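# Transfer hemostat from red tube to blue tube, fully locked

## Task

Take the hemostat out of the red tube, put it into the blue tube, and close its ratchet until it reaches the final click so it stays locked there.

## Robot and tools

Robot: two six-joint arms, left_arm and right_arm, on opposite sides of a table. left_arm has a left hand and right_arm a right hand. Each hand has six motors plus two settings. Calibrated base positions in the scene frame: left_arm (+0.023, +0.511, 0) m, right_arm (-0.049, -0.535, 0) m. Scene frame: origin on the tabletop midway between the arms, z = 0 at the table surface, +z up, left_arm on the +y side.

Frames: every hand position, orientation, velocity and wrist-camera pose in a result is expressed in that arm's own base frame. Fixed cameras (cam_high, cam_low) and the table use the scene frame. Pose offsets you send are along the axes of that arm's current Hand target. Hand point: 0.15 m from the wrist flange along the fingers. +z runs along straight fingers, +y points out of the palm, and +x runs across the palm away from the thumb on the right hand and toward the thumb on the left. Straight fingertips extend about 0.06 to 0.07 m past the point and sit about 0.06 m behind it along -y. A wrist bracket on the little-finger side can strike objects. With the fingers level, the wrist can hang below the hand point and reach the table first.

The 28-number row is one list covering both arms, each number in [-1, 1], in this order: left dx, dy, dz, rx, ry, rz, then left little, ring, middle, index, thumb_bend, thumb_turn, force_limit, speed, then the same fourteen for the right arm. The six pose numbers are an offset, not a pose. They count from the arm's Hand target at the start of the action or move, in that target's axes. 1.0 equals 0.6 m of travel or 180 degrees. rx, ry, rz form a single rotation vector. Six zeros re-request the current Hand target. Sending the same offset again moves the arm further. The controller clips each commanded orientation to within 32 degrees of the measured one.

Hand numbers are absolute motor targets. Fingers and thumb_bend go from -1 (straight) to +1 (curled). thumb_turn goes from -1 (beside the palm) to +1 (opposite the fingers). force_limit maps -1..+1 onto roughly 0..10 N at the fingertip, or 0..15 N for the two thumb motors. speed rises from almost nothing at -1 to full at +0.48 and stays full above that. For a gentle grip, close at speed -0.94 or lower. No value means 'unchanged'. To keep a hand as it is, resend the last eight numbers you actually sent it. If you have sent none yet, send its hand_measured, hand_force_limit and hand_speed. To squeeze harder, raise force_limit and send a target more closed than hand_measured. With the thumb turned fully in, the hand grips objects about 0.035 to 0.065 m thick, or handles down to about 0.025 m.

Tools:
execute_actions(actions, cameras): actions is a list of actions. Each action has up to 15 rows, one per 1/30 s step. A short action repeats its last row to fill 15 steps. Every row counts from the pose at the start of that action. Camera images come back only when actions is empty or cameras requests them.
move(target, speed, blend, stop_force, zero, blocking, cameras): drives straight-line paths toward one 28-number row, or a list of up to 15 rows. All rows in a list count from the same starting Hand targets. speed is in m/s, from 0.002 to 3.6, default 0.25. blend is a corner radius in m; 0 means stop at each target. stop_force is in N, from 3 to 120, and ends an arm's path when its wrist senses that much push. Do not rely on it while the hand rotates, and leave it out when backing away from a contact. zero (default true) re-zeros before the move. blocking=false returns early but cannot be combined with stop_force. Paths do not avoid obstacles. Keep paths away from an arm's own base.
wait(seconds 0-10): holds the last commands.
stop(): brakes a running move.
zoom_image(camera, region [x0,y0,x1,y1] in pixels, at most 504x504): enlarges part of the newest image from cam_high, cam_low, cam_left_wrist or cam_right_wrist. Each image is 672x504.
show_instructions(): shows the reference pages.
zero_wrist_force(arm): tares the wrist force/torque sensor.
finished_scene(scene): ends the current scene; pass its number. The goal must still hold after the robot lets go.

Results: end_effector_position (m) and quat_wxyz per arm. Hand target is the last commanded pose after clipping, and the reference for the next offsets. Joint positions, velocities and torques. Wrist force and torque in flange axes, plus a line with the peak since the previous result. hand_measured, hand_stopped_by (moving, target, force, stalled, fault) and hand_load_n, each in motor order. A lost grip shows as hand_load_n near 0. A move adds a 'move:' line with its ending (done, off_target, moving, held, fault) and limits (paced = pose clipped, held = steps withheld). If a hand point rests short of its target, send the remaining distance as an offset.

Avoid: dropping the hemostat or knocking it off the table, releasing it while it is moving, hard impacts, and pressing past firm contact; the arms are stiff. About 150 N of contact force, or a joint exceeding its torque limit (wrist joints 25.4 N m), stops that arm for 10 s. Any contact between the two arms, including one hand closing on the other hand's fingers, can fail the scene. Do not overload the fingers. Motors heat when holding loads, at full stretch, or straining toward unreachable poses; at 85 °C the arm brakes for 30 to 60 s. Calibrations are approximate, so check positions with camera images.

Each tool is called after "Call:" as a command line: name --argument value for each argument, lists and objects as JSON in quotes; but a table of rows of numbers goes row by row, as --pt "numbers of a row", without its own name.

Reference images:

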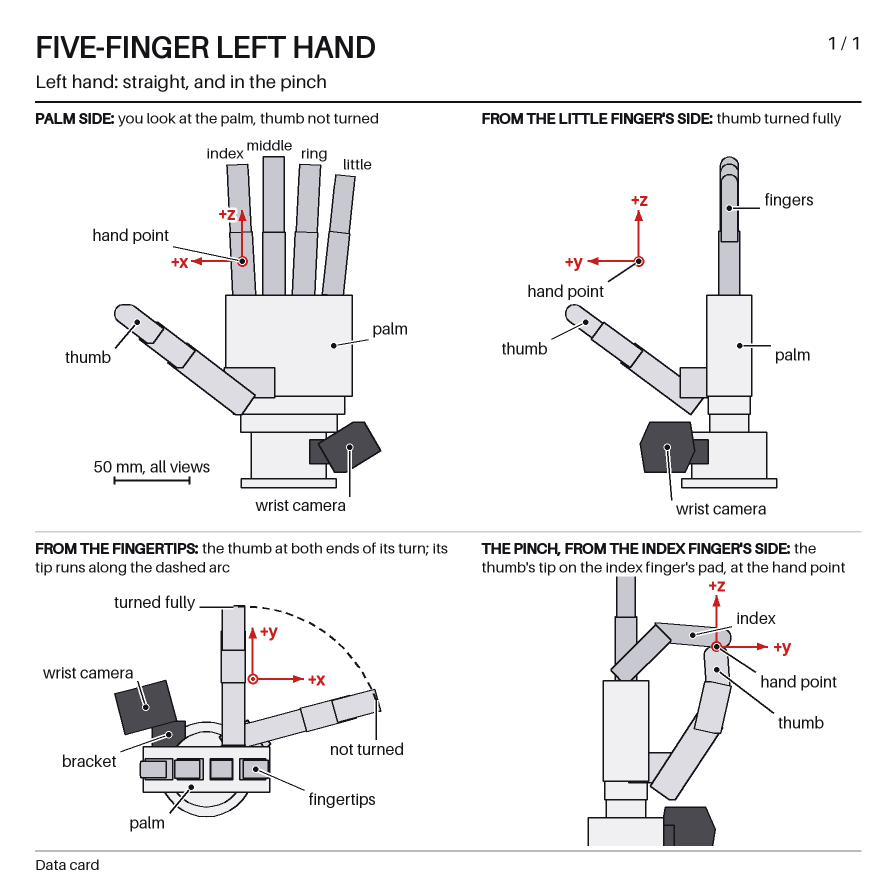

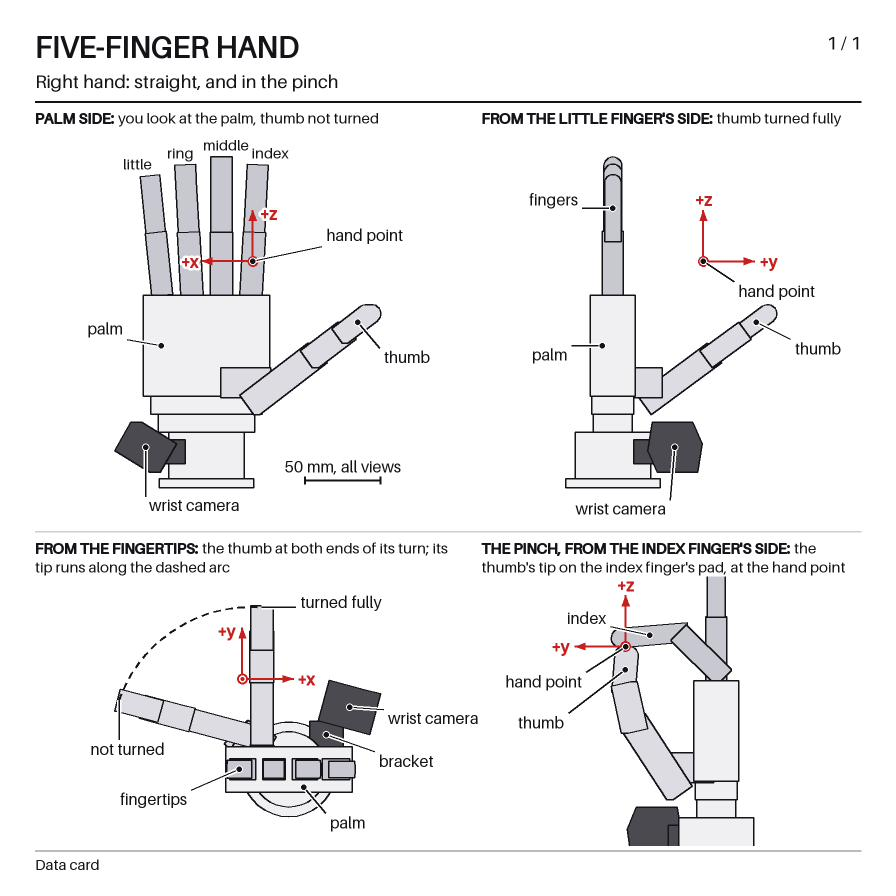

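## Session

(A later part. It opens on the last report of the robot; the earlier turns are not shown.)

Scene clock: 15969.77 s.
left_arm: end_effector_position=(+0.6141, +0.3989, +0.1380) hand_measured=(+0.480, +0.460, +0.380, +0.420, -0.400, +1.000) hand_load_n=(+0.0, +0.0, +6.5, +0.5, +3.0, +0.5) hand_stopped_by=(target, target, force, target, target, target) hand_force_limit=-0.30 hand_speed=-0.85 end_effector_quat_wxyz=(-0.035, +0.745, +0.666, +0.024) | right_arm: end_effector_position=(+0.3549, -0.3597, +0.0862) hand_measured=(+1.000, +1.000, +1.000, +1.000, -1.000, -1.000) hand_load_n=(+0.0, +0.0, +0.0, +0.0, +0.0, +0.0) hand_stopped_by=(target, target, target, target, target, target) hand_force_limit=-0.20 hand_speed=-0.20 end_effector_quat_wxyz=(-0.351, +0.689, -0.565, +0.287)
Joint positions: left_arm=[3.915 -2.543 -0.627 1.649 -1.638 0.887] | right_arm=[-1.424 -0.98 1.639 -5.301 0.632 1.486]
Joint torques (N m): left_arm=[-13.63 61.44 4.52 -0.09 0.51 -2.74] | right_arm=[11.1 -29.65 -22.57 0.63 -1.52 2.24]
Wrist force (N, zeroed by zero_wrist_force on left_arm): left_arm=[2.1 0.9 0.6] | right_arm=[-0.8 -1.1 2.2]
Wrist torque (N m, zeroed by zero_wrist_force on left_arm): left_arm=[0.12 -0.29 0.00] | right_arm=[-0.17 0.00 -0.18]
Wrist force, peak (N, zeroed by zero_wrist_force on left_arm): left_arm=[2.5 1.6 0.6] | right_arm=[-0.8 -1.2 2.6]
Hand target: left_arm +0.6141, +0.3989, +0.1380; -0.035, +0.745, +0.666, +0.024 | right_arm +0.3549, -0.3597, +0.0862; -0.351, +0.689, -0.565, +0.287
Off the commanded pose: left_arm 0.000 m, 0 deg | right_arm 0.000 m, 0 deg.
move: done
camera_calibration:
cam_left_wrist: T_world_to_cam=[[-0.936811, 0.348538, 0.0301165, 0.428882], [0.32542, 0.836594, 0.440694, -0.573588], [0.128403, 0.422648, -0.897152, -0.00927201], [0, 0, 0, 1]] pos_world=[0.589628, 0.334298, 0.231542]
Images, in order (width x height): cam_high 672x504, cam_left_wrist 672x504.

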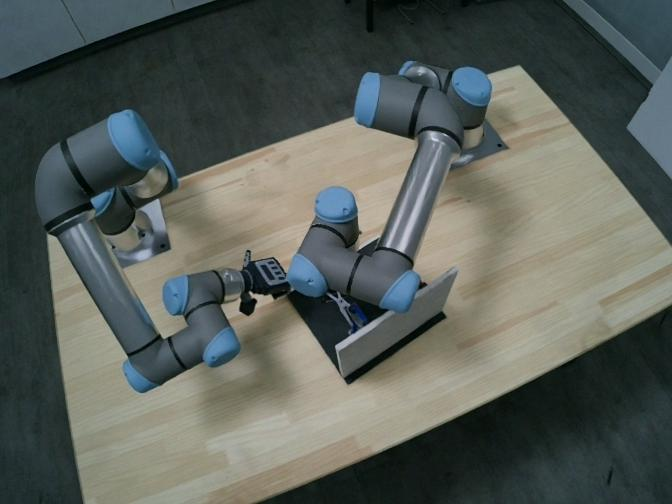

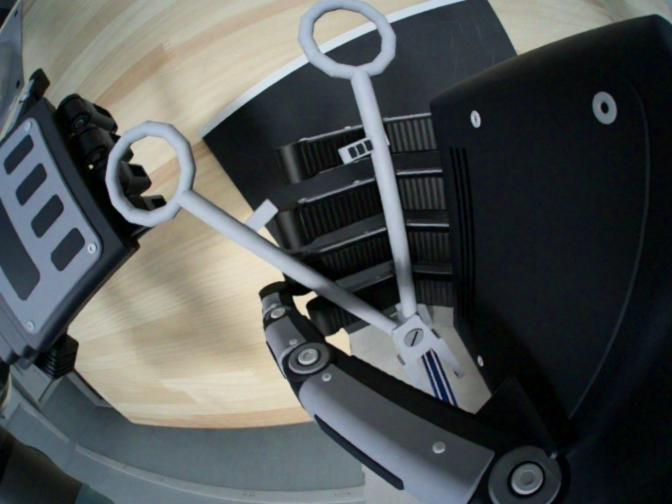

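Call:
execute_actions --actions '[]' --cameras '["cam_high", "cam_left_wrist", "cam_right_wrist"]'

Scene clock: 16056.33 s.
left_arm: end_effector_position=(+0.6141, +0.3989, +0.1380) hand_measured=(+0.480, +0.460, +0.380, +0.420, -0.400, +1.000) hand_load_n=(+0.0, +0.0, +6.0, +0.5, +3.0, +0.5) hand_stopped_by=(target, target, force, target, target, target) hand_force_limit=-0.30 hand_speed=-0.85 end_effector_quat_wxyz=(-0.035, +0.745, +0.666, +0.024) | right_arm: end_effector_position=(+0.3549, -0.3597, +0.0862) hand_measured=(+1.000, +1.000, +1.000, +1.000, -1.000, -1.000) hand_load_n=(+0.0, +0.0, +0.0, +0.0, +0.0, +0.0) hand_stopped_by=(target, target, target, target, target, target) hand_force_limit=-0.20 hand_speed=-0.20 end_effector_quat_wxyz=(-0.351, +0.689, -0.565, +0.287)
Joint positions: left_arm=[3.915 -2.543 -0.627 1.649 -1.638 0.887] | right_arm=[-1.424 -0.98 1.639 -5.301 0.632 1.486]
Joint velocities: within noise
Joint torques (N m): left_arm=[-13.61 62.38 4.37 -0.12 -0.76 -2.74] | right_arm=[9.99 -31.6 -23.02 0.45 -0.95 2.17]
Motor temperatures (°C): left_arm=[24 37 29 33 30 32] | right_arm=[24 26 28 31 33 29]
Wrist force (N, zeroed by zero_wrist_force on left_arm): left_arm=[2.1 0.9 0.6] | right_arm=[-0.7 -1.3 2.3]
Wrist torque (N m, zeroed by zero_wrist_force on left_arm): left_arm=[0.11 -0.29 -0.01] | right_arm=[-0.21 -0.02 -0.18]
Wrist force, peak (N, zeroed by zero_wrist_force on left_arm): left_arm=[2.5 0.9 0.8] | right_arm=[-0.8 -1.3 2.5]
Hand target: left_arm +0.6141, +0.3989, +0.1380; -0.035, +0.745, +0.666, +0.024 | right_arm +0.3549, -0.3597, +0.0862; -0.351, +0.689, -0.565, +0.287
Off the commanded pose: left_arm 0.000 m, 0 deg | right_arm 0.000 m, 0 deg.
camera_calibration:
cam_left_wrist: T_world_to_cam=[[-0.936799, 0.348567, 0.030132, 0.428861], [0.325453, 0.836582, 0.440694, -0.573603], [0.128403, 0.422648, -0.897152, -0.00927208], [0, 0, 0, 1]] pos_world=[0.589628, 0.334298, 0.231542]
cam_right_wrist: T_world_to_cam=[[-0.506491, -0.383871, -0.772081, 0.103096], [-0.649252, 0.759023, 0.0485352, 0.513621], [0.567396, 0.525858, -0.633668, 0.15239], [0, 0, 0, 1]] pos_world=[0.299221, -0.43041, 0.151234]
Images, in order (width x height): cam_high 672x504, cam_left_wrist 672x504, cam_right_wrist 672x504.

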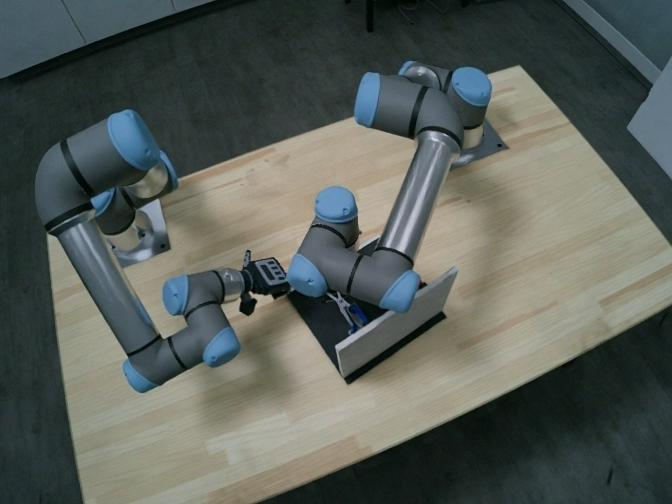

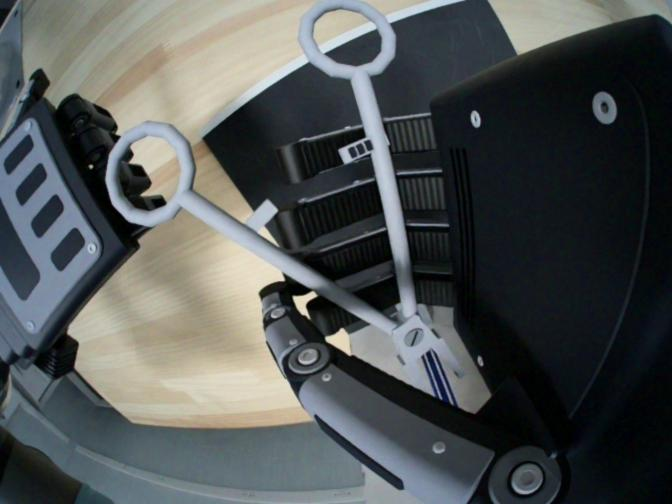

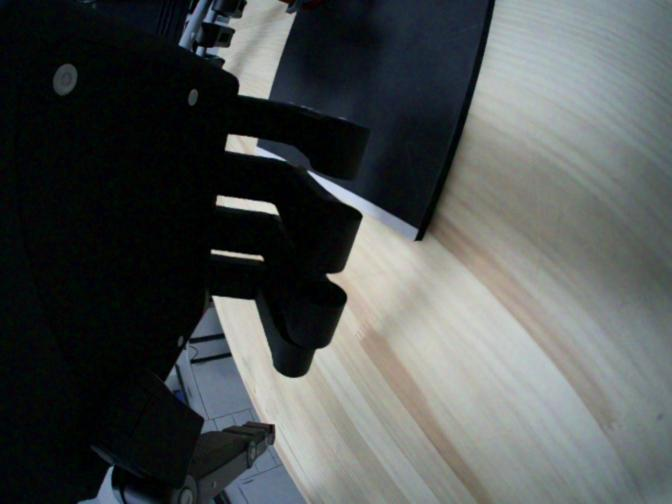

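Call:
move --target '[0,0,0,0,0,0,0.48,0.46,0.44,0.42,-0.4,1,-0.3,-0.85,0,-0.0189,-0.0137,0,0,0,1,1,1,1,-1,-1,-0.2,-0.2]' --speed 0.05

Call:
move --target '[0,0,0,0,0,0,0.48,0.46,0.44,0.42,-0.4,1,-0.3,-0.85,0,-0.0118,0.0162,0,0,0,1,1,1,1,-1,-1,-0.2,-0.2]' --speed 0.01 --stop_force 3 --cameras '["cam_high", "cam_left_wrist"]'

Scene clock: 16347.20 s.
left_arm: end_effector_position=(+0.6141, +0.3989, +0.1380) hand_measured=(+0.480, +0.460, +0.380, +0.420, -0.400, +1.000) hand_load_n=(+0.0, +0.5, +6.0, +0.5, +3.0, +0.5) hand_stopped_by=(target, target, force, target, target, target) hand_force_limit=-0.30 hand_speed=-0.85 end_effector_quat_wxyz=(-0.035, +0.745, +0.666, +0.024) | right_arm: end_effector_position=(+0.3549, -0.3598, +0.1004) hand_measured=(+1.000, +1.000, +1.000, +1.000, -1.000, -1.000) hand_load_n=(+0.0, +0.0, +0.0, +0.0, +0.0, +0.0) hand_stopped_by=(target, target, target, target, target, target) hand_force_limit=-0.20 hand_speed=-0.20 end_effector_quat_wxyz=(-0.351, +0.689, -0.565, +0.287) end_effector_velocity=(+0.000, +0.000, -0.002) end_effector_angular_velocity=(-0.004, -0.001, +0.001)
Joint positions: left_arm=[3.915 -2.543 -0.627 1.649 -1.638 0.887] | right_arm=[-1.424 -1 1.629 -5.271 0.632 1.486]
Joint velocities: left_arm=[within noise] | right_arm=[0.001 0.002 0.001 -0.006 0 -0.001]
Joint torques (N m): left_arm=[-13.2 61.7 3.91 -0.23 -0.77 -2.75] | right_arm=[12.89 -25.87 -9.9 0.46 -0.81 2.25]
Wrist force (N, zeroed by zero_wrist_force on left_arm): left_arm=[1.9 1.2 0.6] | right_arm=[-0.6 -1.3 2.2]
Wrist torque (N m, zeroed by zero_wrist_force on left_arm): left_arm=[0.16 -0.26 -0.03] | right_arm=[-0.20 -0.03 -0.19]
Wrist force, peak (N, zeroed by zero_wrist_force on left_arm): left_arm=[2.5 1.2 0.7] | right_arm=[-0.9 -1.6 2.4]
Hand target: left_arm +0.6141, +0.3989, +0.1380; -0.035, +0.745, +0.666, +0.024 | right_arm +0.3549, -0.3598, +0.1002; -0.351, +0.689, -0.565, +0.287
Off the commanded pose: left_arm 0.000 m, 0 deg | right_arm 0.000 m, 0 deg.
move: done

Scene clock: 16349.43 s.
left_arm: end_effector_position=(+0.6141, +0.3989, +0.1380) hand_measured=(+0.480, +0.460, +0.380, +0.420, -0.400, +1.000) hand_load_n=(+0.0, +0.0, +6.0, +0.0, +3.5, +0.0) hand_stopped_by=(target, target, force, target, target, target) hand_force_limit=-0.30 hand_speed=-0.85 end_effector_quat_wxyz=(-0.035, +0.745, +0.666, +0.024) | right_arm: end_effector_position=(+0.3667, -0.3574, +0.1002) hand_measured=(+1.000, +1.000, +1.000, +1.000, -1.000, -1.000) hand_load_n=(+0.0, +0.0, +0.0, +0.0, +0.0, +0.0) hand_stopped_by=(target, target, target, target, target, target) hand_force_limit=-0.20 hand_speed=-0.20 end_effector_quat_wxyz=(-0.351, +0.689, -0.565, +0.287)
Joint positions: left_arm=[3.915 -2.543 -0.627 1.649 -1.638 0.887] | right_arm=[-1.397 -0.998 1.615 -5.295 0.63 1.531]
Joint torques (N m): left_arm=[-13.7 60.87 4.22 -0.16 -0.73 -2.67] | right_arm=[-11.41 -30.07 -4.49 4.74 -2.05 -2.94]
Wrist force (N, zeroed by zero_wrist_force on left_arm): left_arm=[2.2 1.1 0.5] | right_arm=[-0.7 -0.9 2.4]
Wrist torque (N m, zeroed by zero_wrist_force on left_arm): left_arm=[0.14 -0.30 -0.01] | right_arm=[-0.18 -0.02 -0.21]
Wrist force, peak (N, zeroed by zero_wrist_force on left_arm): left_arm=[2.6 0.9 0.8] | right_arm=[-0.8 -1.4 2.4]
Hand target: left_arm +0.6141, +0.3989, +0.1380; -0.035, +0.745, +0.666, +0.024 | right_arm +0.3667, -0.3574, +0.1002; -0.351, +0.689, -0.565, +0.287
Off the commanded pose: left_arm 0.000 m, 0 deg | right_arm 0.000 m, 0 deg.
move: done
camera_calibration:
cam_left_wrist: T_world_to_cam=[[-0.936799, 0.348567, 0.030132, 0.428861], [0.325453, 0.836582, 0.440694, -0.573603], [0.128403, 0.422648, -0.897152, -0.00927208], [0, 0, 0, 1]] pos_world=[0.589628, 0.334298, 0.231542]
Images, in order (width x height): cam_high 672x504, cam_left_wrist 672x504.

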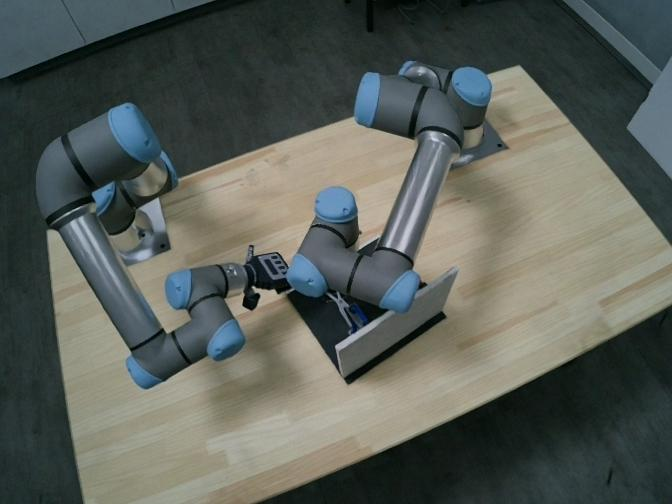

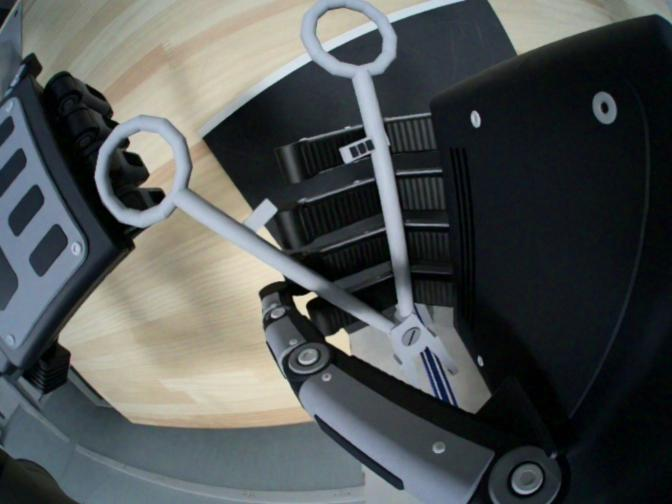

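Call:
zoom_image --camera "cam_left_wrist" --region '[60, 0, 460, 300]'

Call:
zoom_image --camera "cam_high" --region '[230, 225, 390, 345]'

Scaled by 1.260 from the camera's 672x504 image, which has a finer 960x720 frame.

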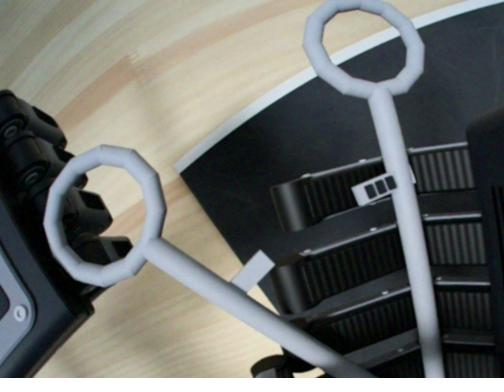

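Scaled by 3.150 from the camera's 672x504 image, which has a finer 960x720 frame.

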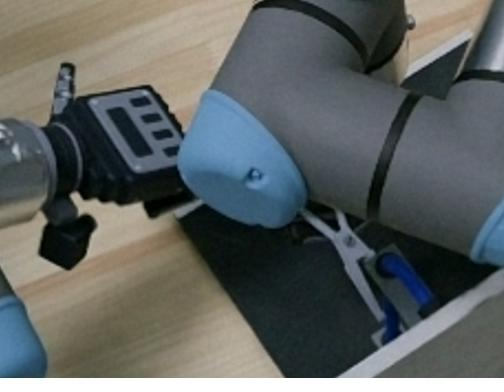

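Call:
move --pt "0 0 0 0 0 0 0.48 0.46 0.44 0.42 -0.4 1 -0.3 -0.85 0 0.0196 -0.027 0 0 0 1 1 1 1 -1 -1 -0.2 -0.2" --pt "0 0 0 0 0 0 0.48 0.46 0.44 0.42 -0.4 1 -0.3 -0.85 0 0.0034 -0.0388 0 0 0 1 1 1 1 -1 -1 -0.2 -0.2" --speed 0.04 --cameras '["cam_left_wrist"]'

Scene clock: 16426.17 s.
left_arm: end_effector_position=(+0.6141, +0.3989, +0.1380) hand_measured=(+0.480, +0.460, +0.380, +0.420, -0.400, +1.000) hand_load_n=(+0.0, +0.0, +6.0, +1.0, +3.0, +0.0) hand_stopped_by=(target, target, force, target, target, target) hand_force_limit=-0.30 hand_speed=-0.85 end_effector_quat_wxyz=(-0.035, +0.745, +0.666, +0.024) | right_arm: end_effector_position=(+0.3471, -0.3614, +0.1125) hand_measured=(+1.000, +1.000, +1.000, +1.000, -1.000, -1.000) hand_load_n=(+0.0, +0.0, +0.0, +0.5, +0.0, +0.0) hand_stopped_by=(target, target, target, target, target, target) hand_force_limit=-0.20 hand_speed=-0.20 end_effector_quat_wxyz=(-0.351, +0.689, -0.565, +0.287) end_effector_velocity=(+0.000, +0.000, -0.002) end_effector_angular_velocity=(-0.001, +0.001, -0.001)
Joint positions: left_arm=[3.915 -2.543 -0.627 1.649 -1.638 0.887] | right_arm=[-1.441 -1.017 1.628 -5.229 0.633 1.456]
Joint velocities: left_arm=[within noise] | right_arm=[0 0.003 0.001 -0.005 0.001 0.001]
Joint torques (N m): left_arm=[-13.42 59.62 4.6 -0.35 -0.72 -2.69] | right_arm=[12.16 -23.42 -5.32 0.21 -2.94 1.12]
Wrist force (N, zeroed by zero_wrist_force on left_arm): left_arm=[2.0 1.2 0.7] | right_arm=[-0.8 -1.1 2.1]
Wrist torque (N m, zeroed by zero_wrist_force on left_arm): left_arm=[0.15 -0.26 -0.02] | right_arm=[-0.16 0.01 -0.21]
Wrist force, peak (N, zeroed by zero_wrist_force on left_arm): left_arm=[2.5 1.1 0.8] | right_arm=[-0.9 -1.3 2.7]
Hand target: left_arm +0.6141, +0.3989, +0.1380; -0.035, +0.745, +0.666, +0.024 | right_arm +0.3471, -0.3613, +0.1123; -0.351, +0.689, -0.565, +0.287
Off the commanded pose: left_arm 0.000 m, 0 deg | right_arm 0.000 m, 0 deg.
move: done
camera_calibration:
cam_left_wrist: T_world_to_cam=[[-0.936799, 0.348567, 0.030132, 0.428861], [0.325453, 0.836582, 0.440694, -0.573603], [0.128403, 0.422648, -0.897152, -0.00927208], [0, 0, 0, 1]] pos_world=[0.589628, 0.334298, 0.231542]
Images, in order (width x height): cam_left_wrist 672x504.

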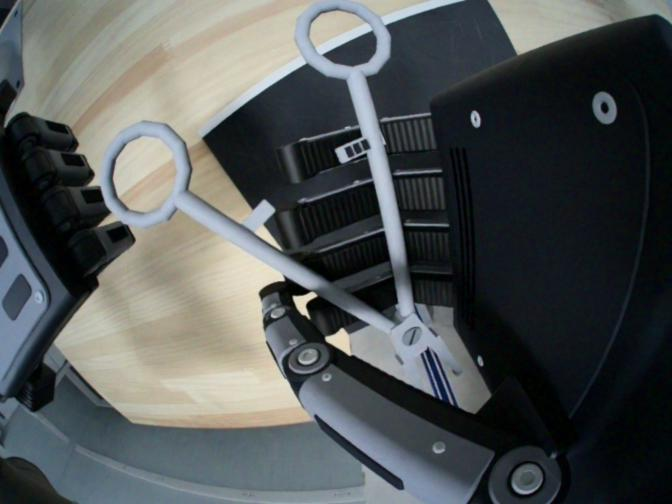

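Call:
move --target '[0,0,0,0,0,0,0.48,0.46,0.44,0.42,-0.4,1,-0.3,-0.85,0,-0.0157,0.0216,0,0,0,1,1,1,1,-1,-1,-0.2,-0.2]' --speed 0.01 --stop_force 3 --cameras '["cam_left_wrist"]'

Call:
zoom_image --camera "cam_left_wrist" --region '[60, 0, 460, 300]'

Scene clock: 16441.57 s.
left_arm: end_effector_position=(+0.6141, +0.3989, +0.1380) hand_measured=(+0.480, +0.460, +0.380, +0.420, -0.400, +1.000) hand_load_n=(+0.0, +0.0, +6.0, +0.5, +3.0, +0.5) hand_stopped_by=(target, target, force, target, target, target) hand_force_limit=-0.30 hand_speed=-0.85 end_effector_quat_wxyz=(-0.035, +0.745, +0.666, +0.024) | right_arm: end_effector_position=(+0.3628, -0.3582, +0.1123) hand_measured=(+1.000, +1.000, +1.000, +1.000, -1.000, -1.000) hand_load_n=(+0.0, +0.0, +0.0, +0.0, +0.0, +0.0) hand_stopped_by=(target, target, target, target, target, target) hand_force_limit=-0.20 hand_speed=-0.20 end_effector_quat_wxyz=(-0.351, +0.689, -0.565, +0.287)
Joint positions: left_arm=[3.915 -2.543 -0.627 1.649 -1.638 0.887] | right_arm=[-1.406 -1.015 1.61 -5.261 0.631 1.516]
Joint torques (N m): left_arm=[-12.86 56.46 5.08 -0.26 -0.59 -2.73] | right_arm=[-9.56 -28.12 -6.17 4.61 -1.9 -2.65]
Wrist force (N, zeroed by zero_wrist_force on left_arm): left_arm=[2.3 0.4 0.9] | right_arm=[-0.8 -0.7 1.5]
Wrist torque (N m, zeroed by zero_wrist_force on left_arm): left_arm=[0.11 -0.30 0.05] | right_arm=[-0.12 0.02 -0.21]
Wrist force, peak (N, zeroed by zero_wrist_force on left_arm): left_arm=[2.4 1.2 1.0] | right_arm=[-0.8 -1.4 2.4]
Hand target: left_arm +0.6141, +0.3989, +0.1380; -0.035, +0.745, +0.666, +0.024 | right_arm +0.3628, -0.3582, +0.1123; -0.351, +0.689, -0.565, +0.287
Off the commanded pose: left_arm 0.000 m, 0 deg | right_arm 0.000 m, 0 deg.
move: done
camera_calibration:
cam_left_wrist: T_world_to_cam=[[-0.936799, 0.348567, 0.030132, 0.428861], [0.325453, 0.836582, 0.440694, -0.573603], [0.128403, 0.422648, -0.897152, -0.00927208], [0, 0, 0, 1]] pos_world=[0.589628, 0.334298, 0.231542]
Images, in order (width x height): cam_left_wrist 672x504.

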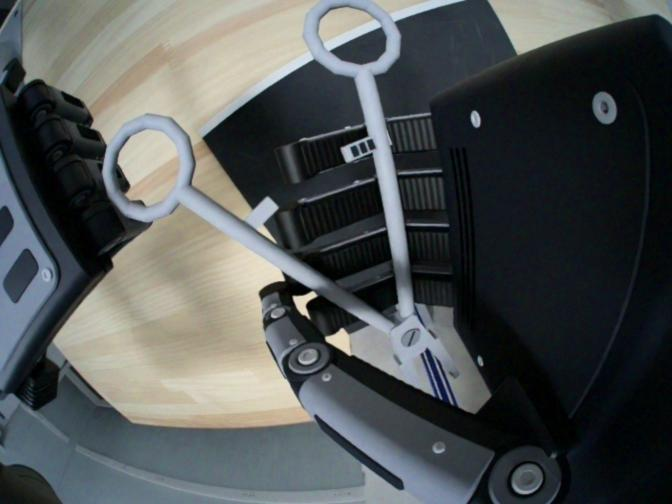

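Scaled by 1.260 from the camera's 672x504 image, which has a finer 960x720 frame.

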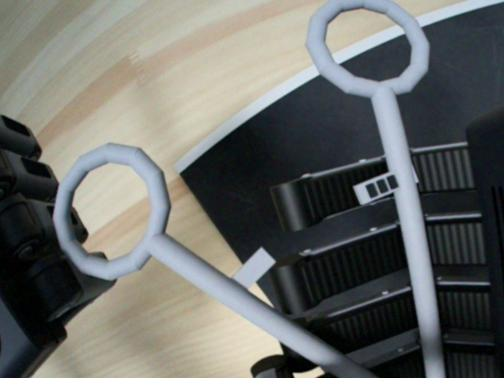

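Call:
move --target '[0.003,0.0095,0,0,0,0,0.48,0.46,0.44,0.42,-0.4,1,-0.3,-0.85,0,0,0,0,0,0,1,1,1,1,-1,-1,-0.2,-0.2]' --speed 0.005 --stop_force 4 --cameras '["cam_left_wrist"]'

Call:
zoom_image --camera "cam_left_wrist" --region '[60, 0, 480, 420]'

Scene clock: 16459.70 s.
left_arm: end_effector_position=(+0.6200, +0.4000, +0.1380) hand_measured=(+0.480, +0.460, +0.380, +0.420, -0.400, +1.000) hand_load_n=(+0.0, +0.0, +6.0, +1.0, +3.0, +0.5) hand_stopped_by=(target, target, force, target, target, target) hand_force_limit=-0.30 hand_speed=-0.85 end_effector_quat_wxyz=(-0.035, +0.745, +0.666, +0.024) | right_arm: end_effector_position=(+0.3628, -0.3582, +0.1123) hand_measured=(+1.000, +1.000, +1.000, +1.000, -1.000, -1.000) hand_load_n=(+0.0, -0.5, +0.5, +0.0, +0.0, +0.0) hand_stopped_by=(target, target, target, target, target, target) hand_force_limit=-0.20 hand_speed=-0.20 end_effector_quat_wxyz=(-0.351, +0.689, -0.565, +0.287)
Joint positions: left_arm=[3.91 -2.566 -0.582 1.628 -1.638 0.882] | right_arm=[-1.406 -1.015 1.61 -5.261 0.631 1.516]
Joint torques (N m): left_arm=[-1.77 63.12 5.09 0.44 -1.54 0.09] | right_arm=[-6.84 -50.16 -6.27 4.61 0.82 -2.43]
Wrist force (N, zeroed by zero_wrist_force on left_arm): left_arm=[0.8 -1.4 1.3] | right_arm=[-0.7 -1.0 1.4]
Wrist torque (N m, zeroed by zero_wrist_force on left_arm): left_arm=[0.06 -0.33 0.03] | right_arm=[-0.16 0.06 -0.20]
Wrist force, peak (N, zeroed by zero_wrist_force on left_arm): left_arm=[0.2 -2.6 1.8] | right_arm=[-1.1 -1.1 1.7]
Hand target: left_arm +0.6200, +0.4000, +0.1380; -0.035, +0.745, +0.666, +0.024 | right_arm +0.3628, -0.3582, +0.1123; -0.351, +0.689, -0.565, +0.287
Off the commanded pose: left_arm 0.000 m, 0 deg | right_arm 0.000 m, 0 deg.
move: done
camera_calibration:
cam_left_wrist: T_world_to_cam=[[-0.936811, 0.348538, 0.0301165, 0.433987], [0.32542, 0.836594, 0.440694, -0.576556], [0.128403, 0.422648, -0.897152, -0.0104471], [0, 0, 0, 1]] pos_world=[0.595528, 0.335498, 0.231642]
Images, in order (width x height): cam_left_wrist 672x504.

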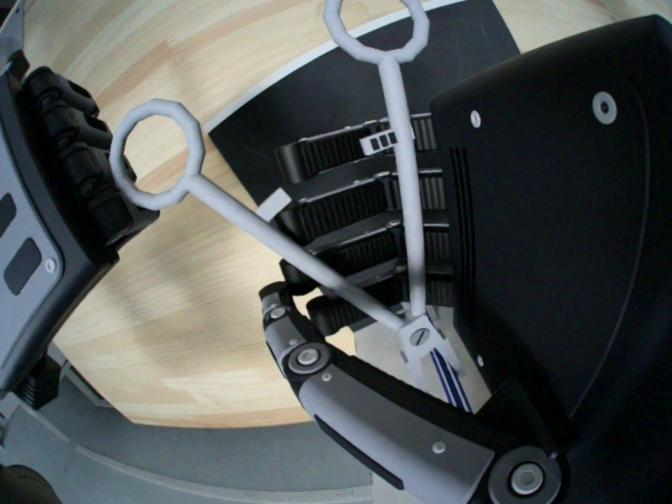

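Scaled by 1.200 from the camera's 672x504 image, which has a finer 960x720 frame.

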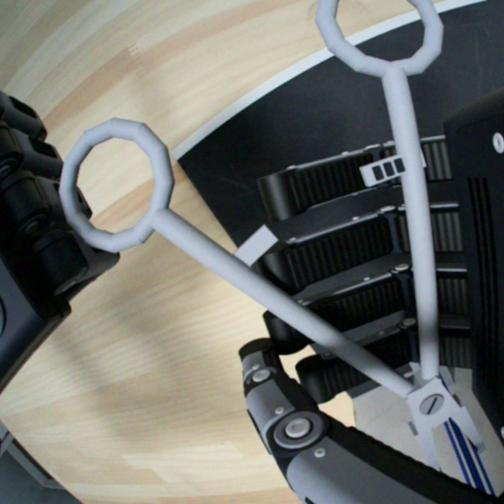

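Call:
move --target '[0.003,0.0095,0,0,0,0,0.48,0.46,0.44,0.42,-0.4,1,-0.3,-0.85,0,0,0,0,0,0,1,1,1,1,-1,-1,-0.2,-0.2]' --speed 0.005 --stop_force 4 --cameras '["cam_left_wrist"]'

Call:
zoom_image --camera "cam_left_wrist" --region '[60, 0, 480, 420]'

Scene clock: 16472.33 s.
left_arm: end_effector_position=(+0.6259, +0.4011, +0.1380) hand_measured=(+0.480, +0.460, +0.380, +0.420, -0.400, +1.000) hand_load_n=(+0.0, +0.5, +6.0, +0.0, +3.0, +0.5) hand_stopped_by=(target, target, force, target, target, target) hand_force_limit=-0.30 hand_speed=-0.85 end_effector_quat_wxyz=(-0.035, +0.745, +0.666, +0.024) | right_arm: end_effector_position=(+0.3628, -0.3582, +0.1123) hand_measured=(+1.000, +1.000, +1.000, +1.000, -1.000, -1.000) hand_load_n=(+0.0, +0.0, +0.0, +0.0, +0.0, +0.0) hand_stopped_by=(target, target, target, target, target, target) hand_force_limit=-0.20 hand_speed=-0.20 end_effector_quat_wxyz=(-0.351, +0.689, -0.565, +0.287)
Joint positions: left_arm=[3.905 -2.592 -0.533 1.604 -1.639 0.877] | right_arm=[-1.406 -1.015 1.61 -5.261 0.631 1.516]
Joint torques (N m): left_arm=[-2.59 63.43 4.33 -0.08 -1.87 -0.23] | right_arm=[2.57 -48.65 -4.58 4.42 0.86 -2.67]
Wrist force (N, zeroed by zero_wrist_force on left_arm): left_arm=[2.3 0.8 0.9] | right_arm=[-0.6 -1.2 2.2]
Wrist torque (N m, zeroed by zero_wrist_force on left_arm): left_arm=[0.11 -0.30 0.11] | right_arm=[-0.19 -0.02 -0.21]
Wrist force, peak (N, zeroed by zero_wrist_force on left_arm): left_arm=[-0.1 -3.0 1.8] | right_arm=[-0.5 -1.4 2.4]
Hand target: left_arm +0.6259, +0.4012, +0.1380; -0.035, +0.745, +0.666, +0.024 | right_arm +0.3628, -0.3582, +0.1123; -0.351, +0.689, -0.565, +0.287
Off the commanded pose: left_arm 0.000 m, 0 deg | right_arm 0.000 m, 0 deg.
move: done
camera_calibration:
cam_left_wrist: T_world_to_cam=[[-0.936799, 0.348567, 0.030132, 0.439111], [0.325453, 0.836582, 0.440694, -0.579411], [0.128403, 0.422648, -0.897152, -0.0116696], [0, 0, 0, 1]] pos_world=[0.601428, 0.336598, 0.231642]
Images, in order (width x height): cam_left_wrist 672x504.

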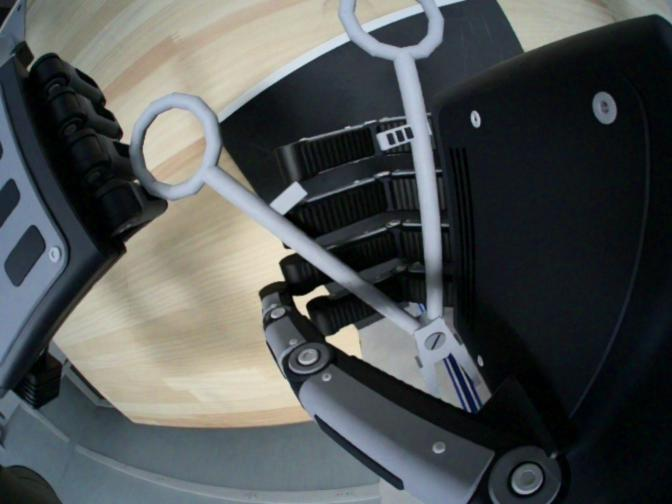

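Scaled by 1.200 from the camera's 672x504 image, which has a finer 960x720 frame.

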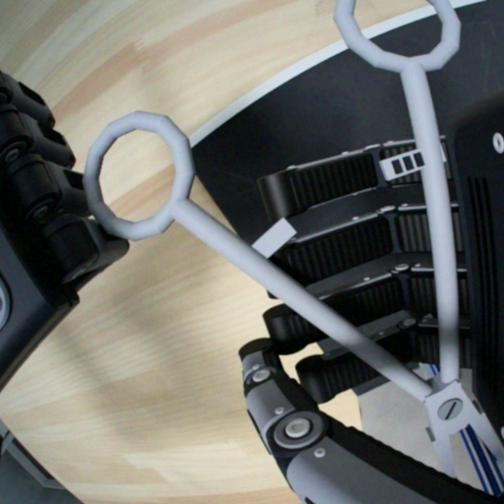

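Call:
execute_actions --actions '[]' --cameras '["cam_high"]'

Call:
zoom_image --camera "cam_high" --region '[320, 280, 370, 335]'

Scene clock: 16478.80 s.
left_arm: end_effector_position=(+0.6259, +0.4012, +0.1380) hand_measured=(+0.480, +0.460, +0.380, +0.420, -0.400, +1.000) hand_load_n=(+0.0, +0.5, +6.5, +0.0, +3.0, +0.0) hand_stopped_by=(target, target, force, target, target, target) hand_force_limit=-0.30 hand_speed=-0.85 end_effector_quat_wxyz=(-0.035, +0.745, +0.666, +0.024) | right_arm: end_effector_position=(+0.3628, -0.3582, +0.1123) hand_measured=(+1.000, +1.000, +1.000, +1.000, -1.000, -1.000) hand_load_n=(+0.0, +0.0, +0.0, +0.5, +0.0, +0.0) hand_stopped_by=(target, target, target, target, target, target) hand_force_limit=-0.20 hand_speed=-0.20 end_effector_quat_wxyz=(-0.351, +0.689, -0.565, +0.287)
Joint positions: left_arm=[3.905 -2.592 -0.533 1.604 -1.639 0.877] | right_arm=[-1.406 -1.015 1.61 -5.261 0.631 1.516]
Joint velocities: within noise
Joint torques (N m): left_arm=[10.49 63.43 4.62 -0.03 -1.68 2.45] | right_arm=[6.88 -49.56 -5.49 4.41 0.5 -2.72]
Motor temperatures (°C): left_arm=[24 38 28 33 30 32] | right_arm=[24 27 28 31 33 29]
Wrist force (N, zeroed by zero_wrist_force on left_arm): left_arm=[2.3 0.6 0.8] | right_arm=[-0.5 -1.3 2.2]
Wrist torque (N m, zeroed by zero_wrist_force on left_arm): left_arm=[0.09 -0.31 0.12] | right_arm=[-0.20 -0.05 -0.21]
Wrist force, peak (N, zeroed by zero_wrist_force on left_arm): left_arm=[2.5 0.6 0.9] | right_arm=[-0.7 -1.4 2.3]
Hand target: left_arm +0.6259, +0.4012, +0.1380; -0.035, +0.745, +0.666, +0.024 | right_arm +0.3628, -0.3582, +0.1123; -0.351, +0.689, -0.565, +0.287
Off the commanded pose: left_arm 0.000 m, 0 deg | right_arm 0.000 m, 0 deg.
Images, in order (width x height): cam_high 672x504.

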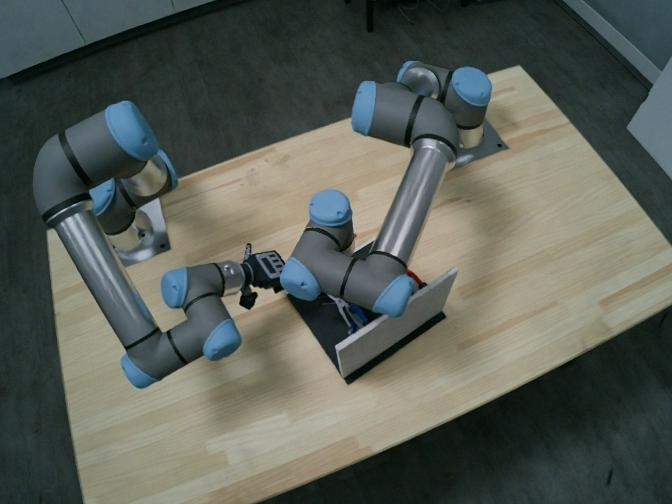

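Scaled by 9.164 from the camera's 672x504 image, which has a finer 960x720 frame.

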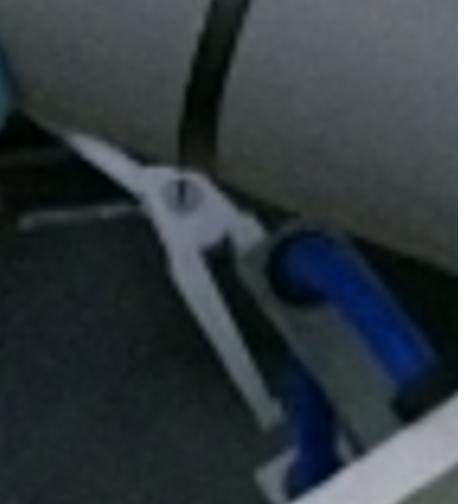

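Call:
move --target '[0.0025,0.0079,0,0,0,0,0.48,0.46,0.44,0.42,-0.4,1,-0.3,-0.85,0,0,0,0,0,0,1,1,1,1,-1,-1,-0.2,-0.2]' --speed 0.005 --stop_force 4 --cameras '["cam_left_wrist", "cam_high"]'

Call:
zoom_image --camera "cam_left_wrist" --region '[60, 0, 480, 420]'

Call:
zoom_image --camera "cam_high" --region '[320, 280, 370, 335]'

Scene clock: 16501.17 s.
left_arm: end_effector_position=(+0.6308, +0.4021, +0.1381) hand_measured=(+0.480, +0.460, +0.380, +0.420, -0.400, +1.000) hand_load_n=(+0.0, +0.5, +6.0, +0.5, +3.0, +0.5) hand_stopped_by=(target, target, force, target, target, target) hand_force_limit=-0.30 hand_speed=-0.85 end_effector_quat_wxyz=(-0.035, +0.745, +0.666, +0.024) | right_arm: end_effector_position=(+0.3628, -0.3582, +0.1123) hand_measured=(+1.000, +1.000, +1.000, +1.000, -1.000, -1.000) hand_load_n=(+0.0, +0.0, +0.0, +0.0, +0.0, +0.0) hand_stopped_by=(target, target, target, target, target, target) hand_force_limit=-0.20 hand_speed=-0.20 end_effector_quat_wxyz=(-0.351, +0.689, -0.565, +0.287)
Joint positions: left_arm=[3.901 -2.615 -0.489 1.583 -1.639 0.873] | right_arm=[-1.406 -1.015 1.61 -5.261 0.631 1.516]
Joint torques (N m): left_arm=[-3.83 63.98 4.66 0.28 -1.18 -0.48] | right_arm=[12.48 -49.92 -7.16 4.34 0.71 -2.46]
Wrist force (N, zeroed by zero_wrist_force on left_arm): left_arm=[1.7 -1.4 1.5] | right_arm=[-0.8 -0.5 1.4]
Wrist torque (N m, zeroed by zero_wrist_force on left_arm): left_arm=[0.02 -0.27 0.14] | right_arm=[-0.11 0.03 -0.19]
Wrist force, peak (N, zeroed by zero_wrist_force on left_arm): left_arm=[1.2 -2.6 1.6] | right_arm=[-0.8 -1.3 2.5]
Hand target: left_arm +0.6307, +0.4021, +0.1381; -0.035, +0.745, +0.666, +0.024 | right_arm +0.3628, -0.3582, +0.1123; -0.351, +0.689, -0.565, +0.287
Off the commanded pose: left_arm 0.000 m, 0 deg | right_arm 0.000 m, 0 deg.
move: done
camera_calibration:
cam_left_wrist: T_world_to_cam=[[-0.936804, 0.348552, 0.0301633, 0.443353], [0.325442, 0.836547, 0.440769, -0.581841], [0.128398, 0.42273, -0.897114, -0.0127543], [0, 0, 0, 1]] pos_world=[0.606328, 0.337597, 0.231642]
Images, in order (width x height): cam_high 672x504, cam_left_wrist 672x504.

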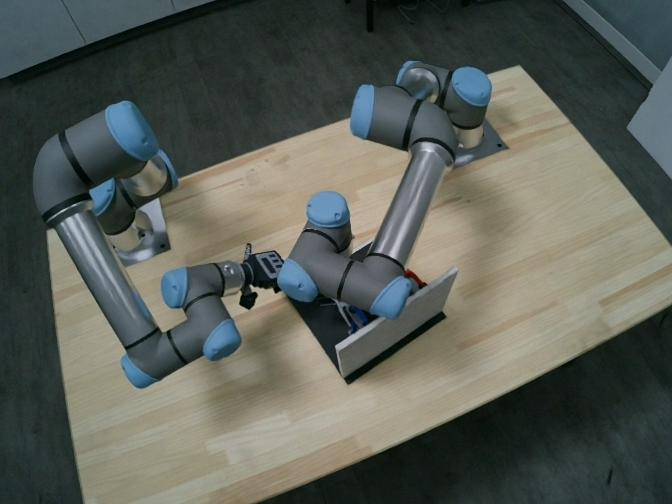

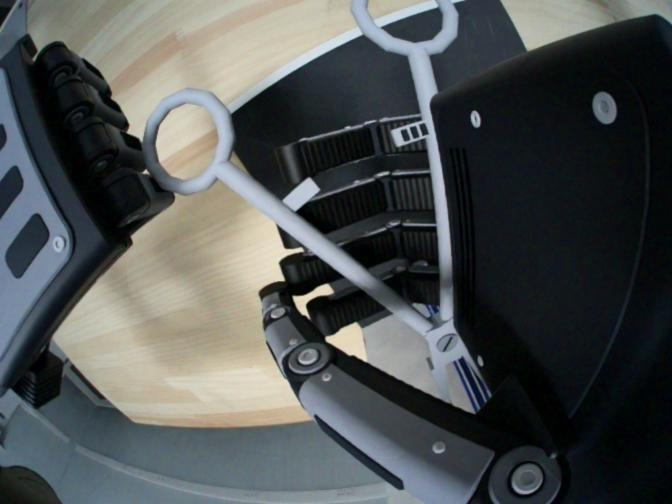

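Scaled by 1.200 from the camera's 672x504 image, which has a finer 960x720 frame.

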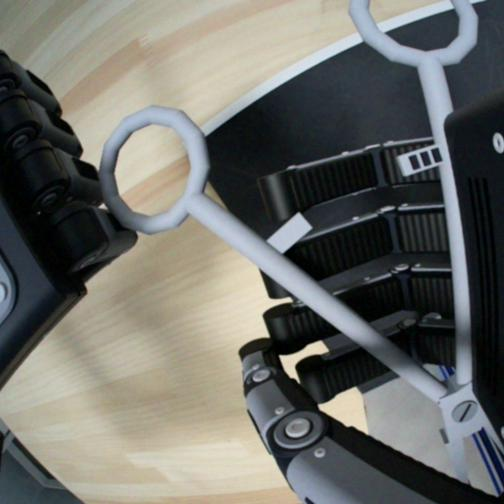

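Scaled by 9.164 from the camera's 672x504 image, which has a finer 960x720 frame.

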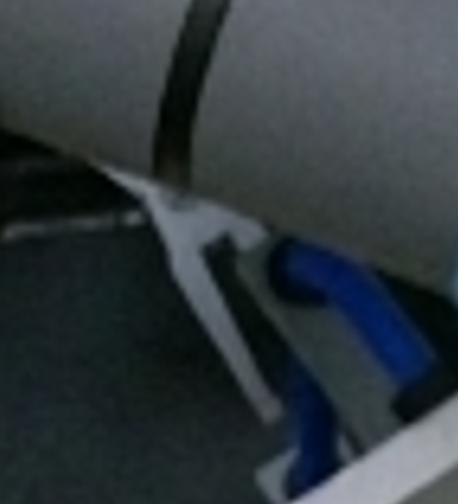

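Call:
move --target '[0.0027,0.00124,0.0002,0.00092,-0.0002,-0.0111,0.48,0.46,0.44,0.42,-0.4,1,-0.3,-0.85,0,-0.00196,0.0027,0,0,0,1,1,1,1,-1,-1,-0.2,-0.2]' --speed 0.005 --stop_force 12 --cameras '["cam_left_wrist", "cam_high"]'

Call:
zoom_image --camera "cam_left_wrist" --region '[60, 0, 480, 420]'

Call:
zoom_image --camera "cam_high" --region '[320, 280, 370, 335]'

Scene clock: 16582.60 s.
left_arm: end_effector_position=(+0.6317, +0.4037, +0.1381) hand_measured=(+0.480, +0.460, +0.380, +0.420, -0.400, +1.000) hand_load_n=(+0.0, +0.5, +6.0, +0.5, +3.0, +0.5) hand_stopped_by=(target, target, force, target, target, target) hand_force_limit=-0.30 hand_speed=-0.85 end_effector_quat_wxyz=(-0.035, +0.733, +0.679, +0.023) | right_arm: end_effector_position=(+0.3648, -0.3578, +0.1123) hand_measured=(+1.000, +1.000, +1.000, +1.000, -1.000, -1.000) hand_load_n=(-0.5, +0.0, +0.0, +0.0, +0.0, +0.0) hand_stopped_by=(target, target, target, target, target, target) hand_force_limit=-0.20 hand_speed=-0.20 end_effector_quat_wxyz=(-0.351, +0.689, -0.565, +0.287)
Joint positions: left_arm=[3.898 -2.624 -0.472 1.572 -1.641 0.835] | right_arm=[-1.401 -1.015 1.608 -5.265 0.63 1.524]
Joint torques (N m): left_arm=[-12.46 53.51 24.08 -2.66 -1.41 1.6] | right_arm=[10.95 -23.25 -22.78 1.04 -3.26 1.69]
Wrist force (N, zeroed by zero_wrist_force on left_arm): left_arm=[1.5 -2.7 1.8] | right_arm=[-1.0 -0.2 0.6]
Wrist torque (N m, zeroed by zero_wrist_force on left_arm): left_arm=[-0.07 -0.27 0.22] | right_arm=[-0.10 0.10 -0.18]
Wrist force, peak (N, zeroed by zero_wrist_force on left_arm): left_arm=[1.1 -3.7 1.8] | right_arm=[-1.0 -0.8 1.2]
Hand target: left_arm +0.6317, +0.4037, +0.1381; -0.035, +0.733, +0.679, +0.023 | right_arm +0.3647, -0.3578, +0.1123; -0.351, +0.689, -0.565, +0.287
Off the commanded pose: left_arm 0.000 m, 0 deg | right_arm 0.000 m, 0 deg.
move: done
camera_calibration:
cam_left_wrist: T_world_to_cam=[[-0.948464, 0.315435, 0.0302654, 0.464322], [0.295895, 0.847413, 0.440837, -0.569129], [0.113408, 0.427074, -0.897077, -0.00579427], [0, 0, 0, 1]] pos_world=[0.609453, 0.338299, 0.231643]
Images, in order (width x height): cam_high 672x504, cam_left_wrist 672x504.

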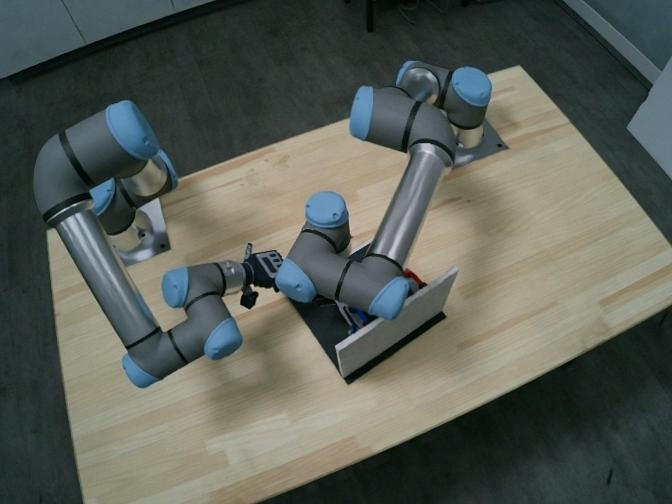

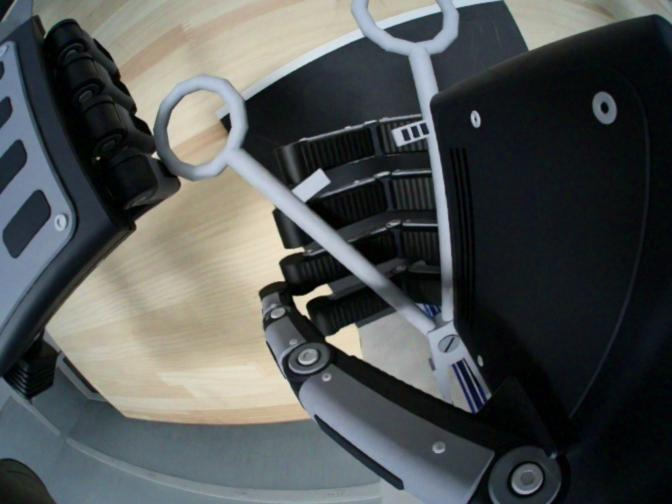

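Scaled by 1.200 from the camera's 672x504 image, which has a finer 960x720 frame.

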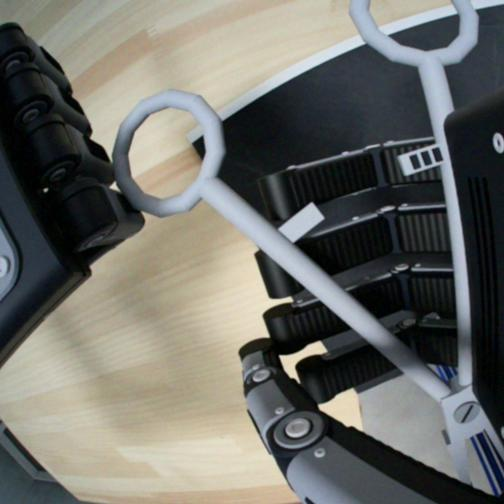

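Scaled by 9.164 from the camera's 672x504 image, which has a finer 960x720 frame.

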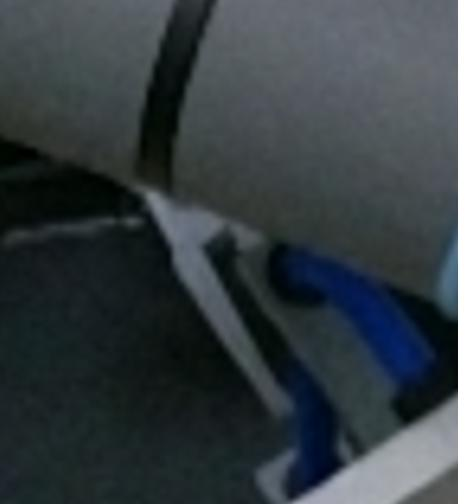

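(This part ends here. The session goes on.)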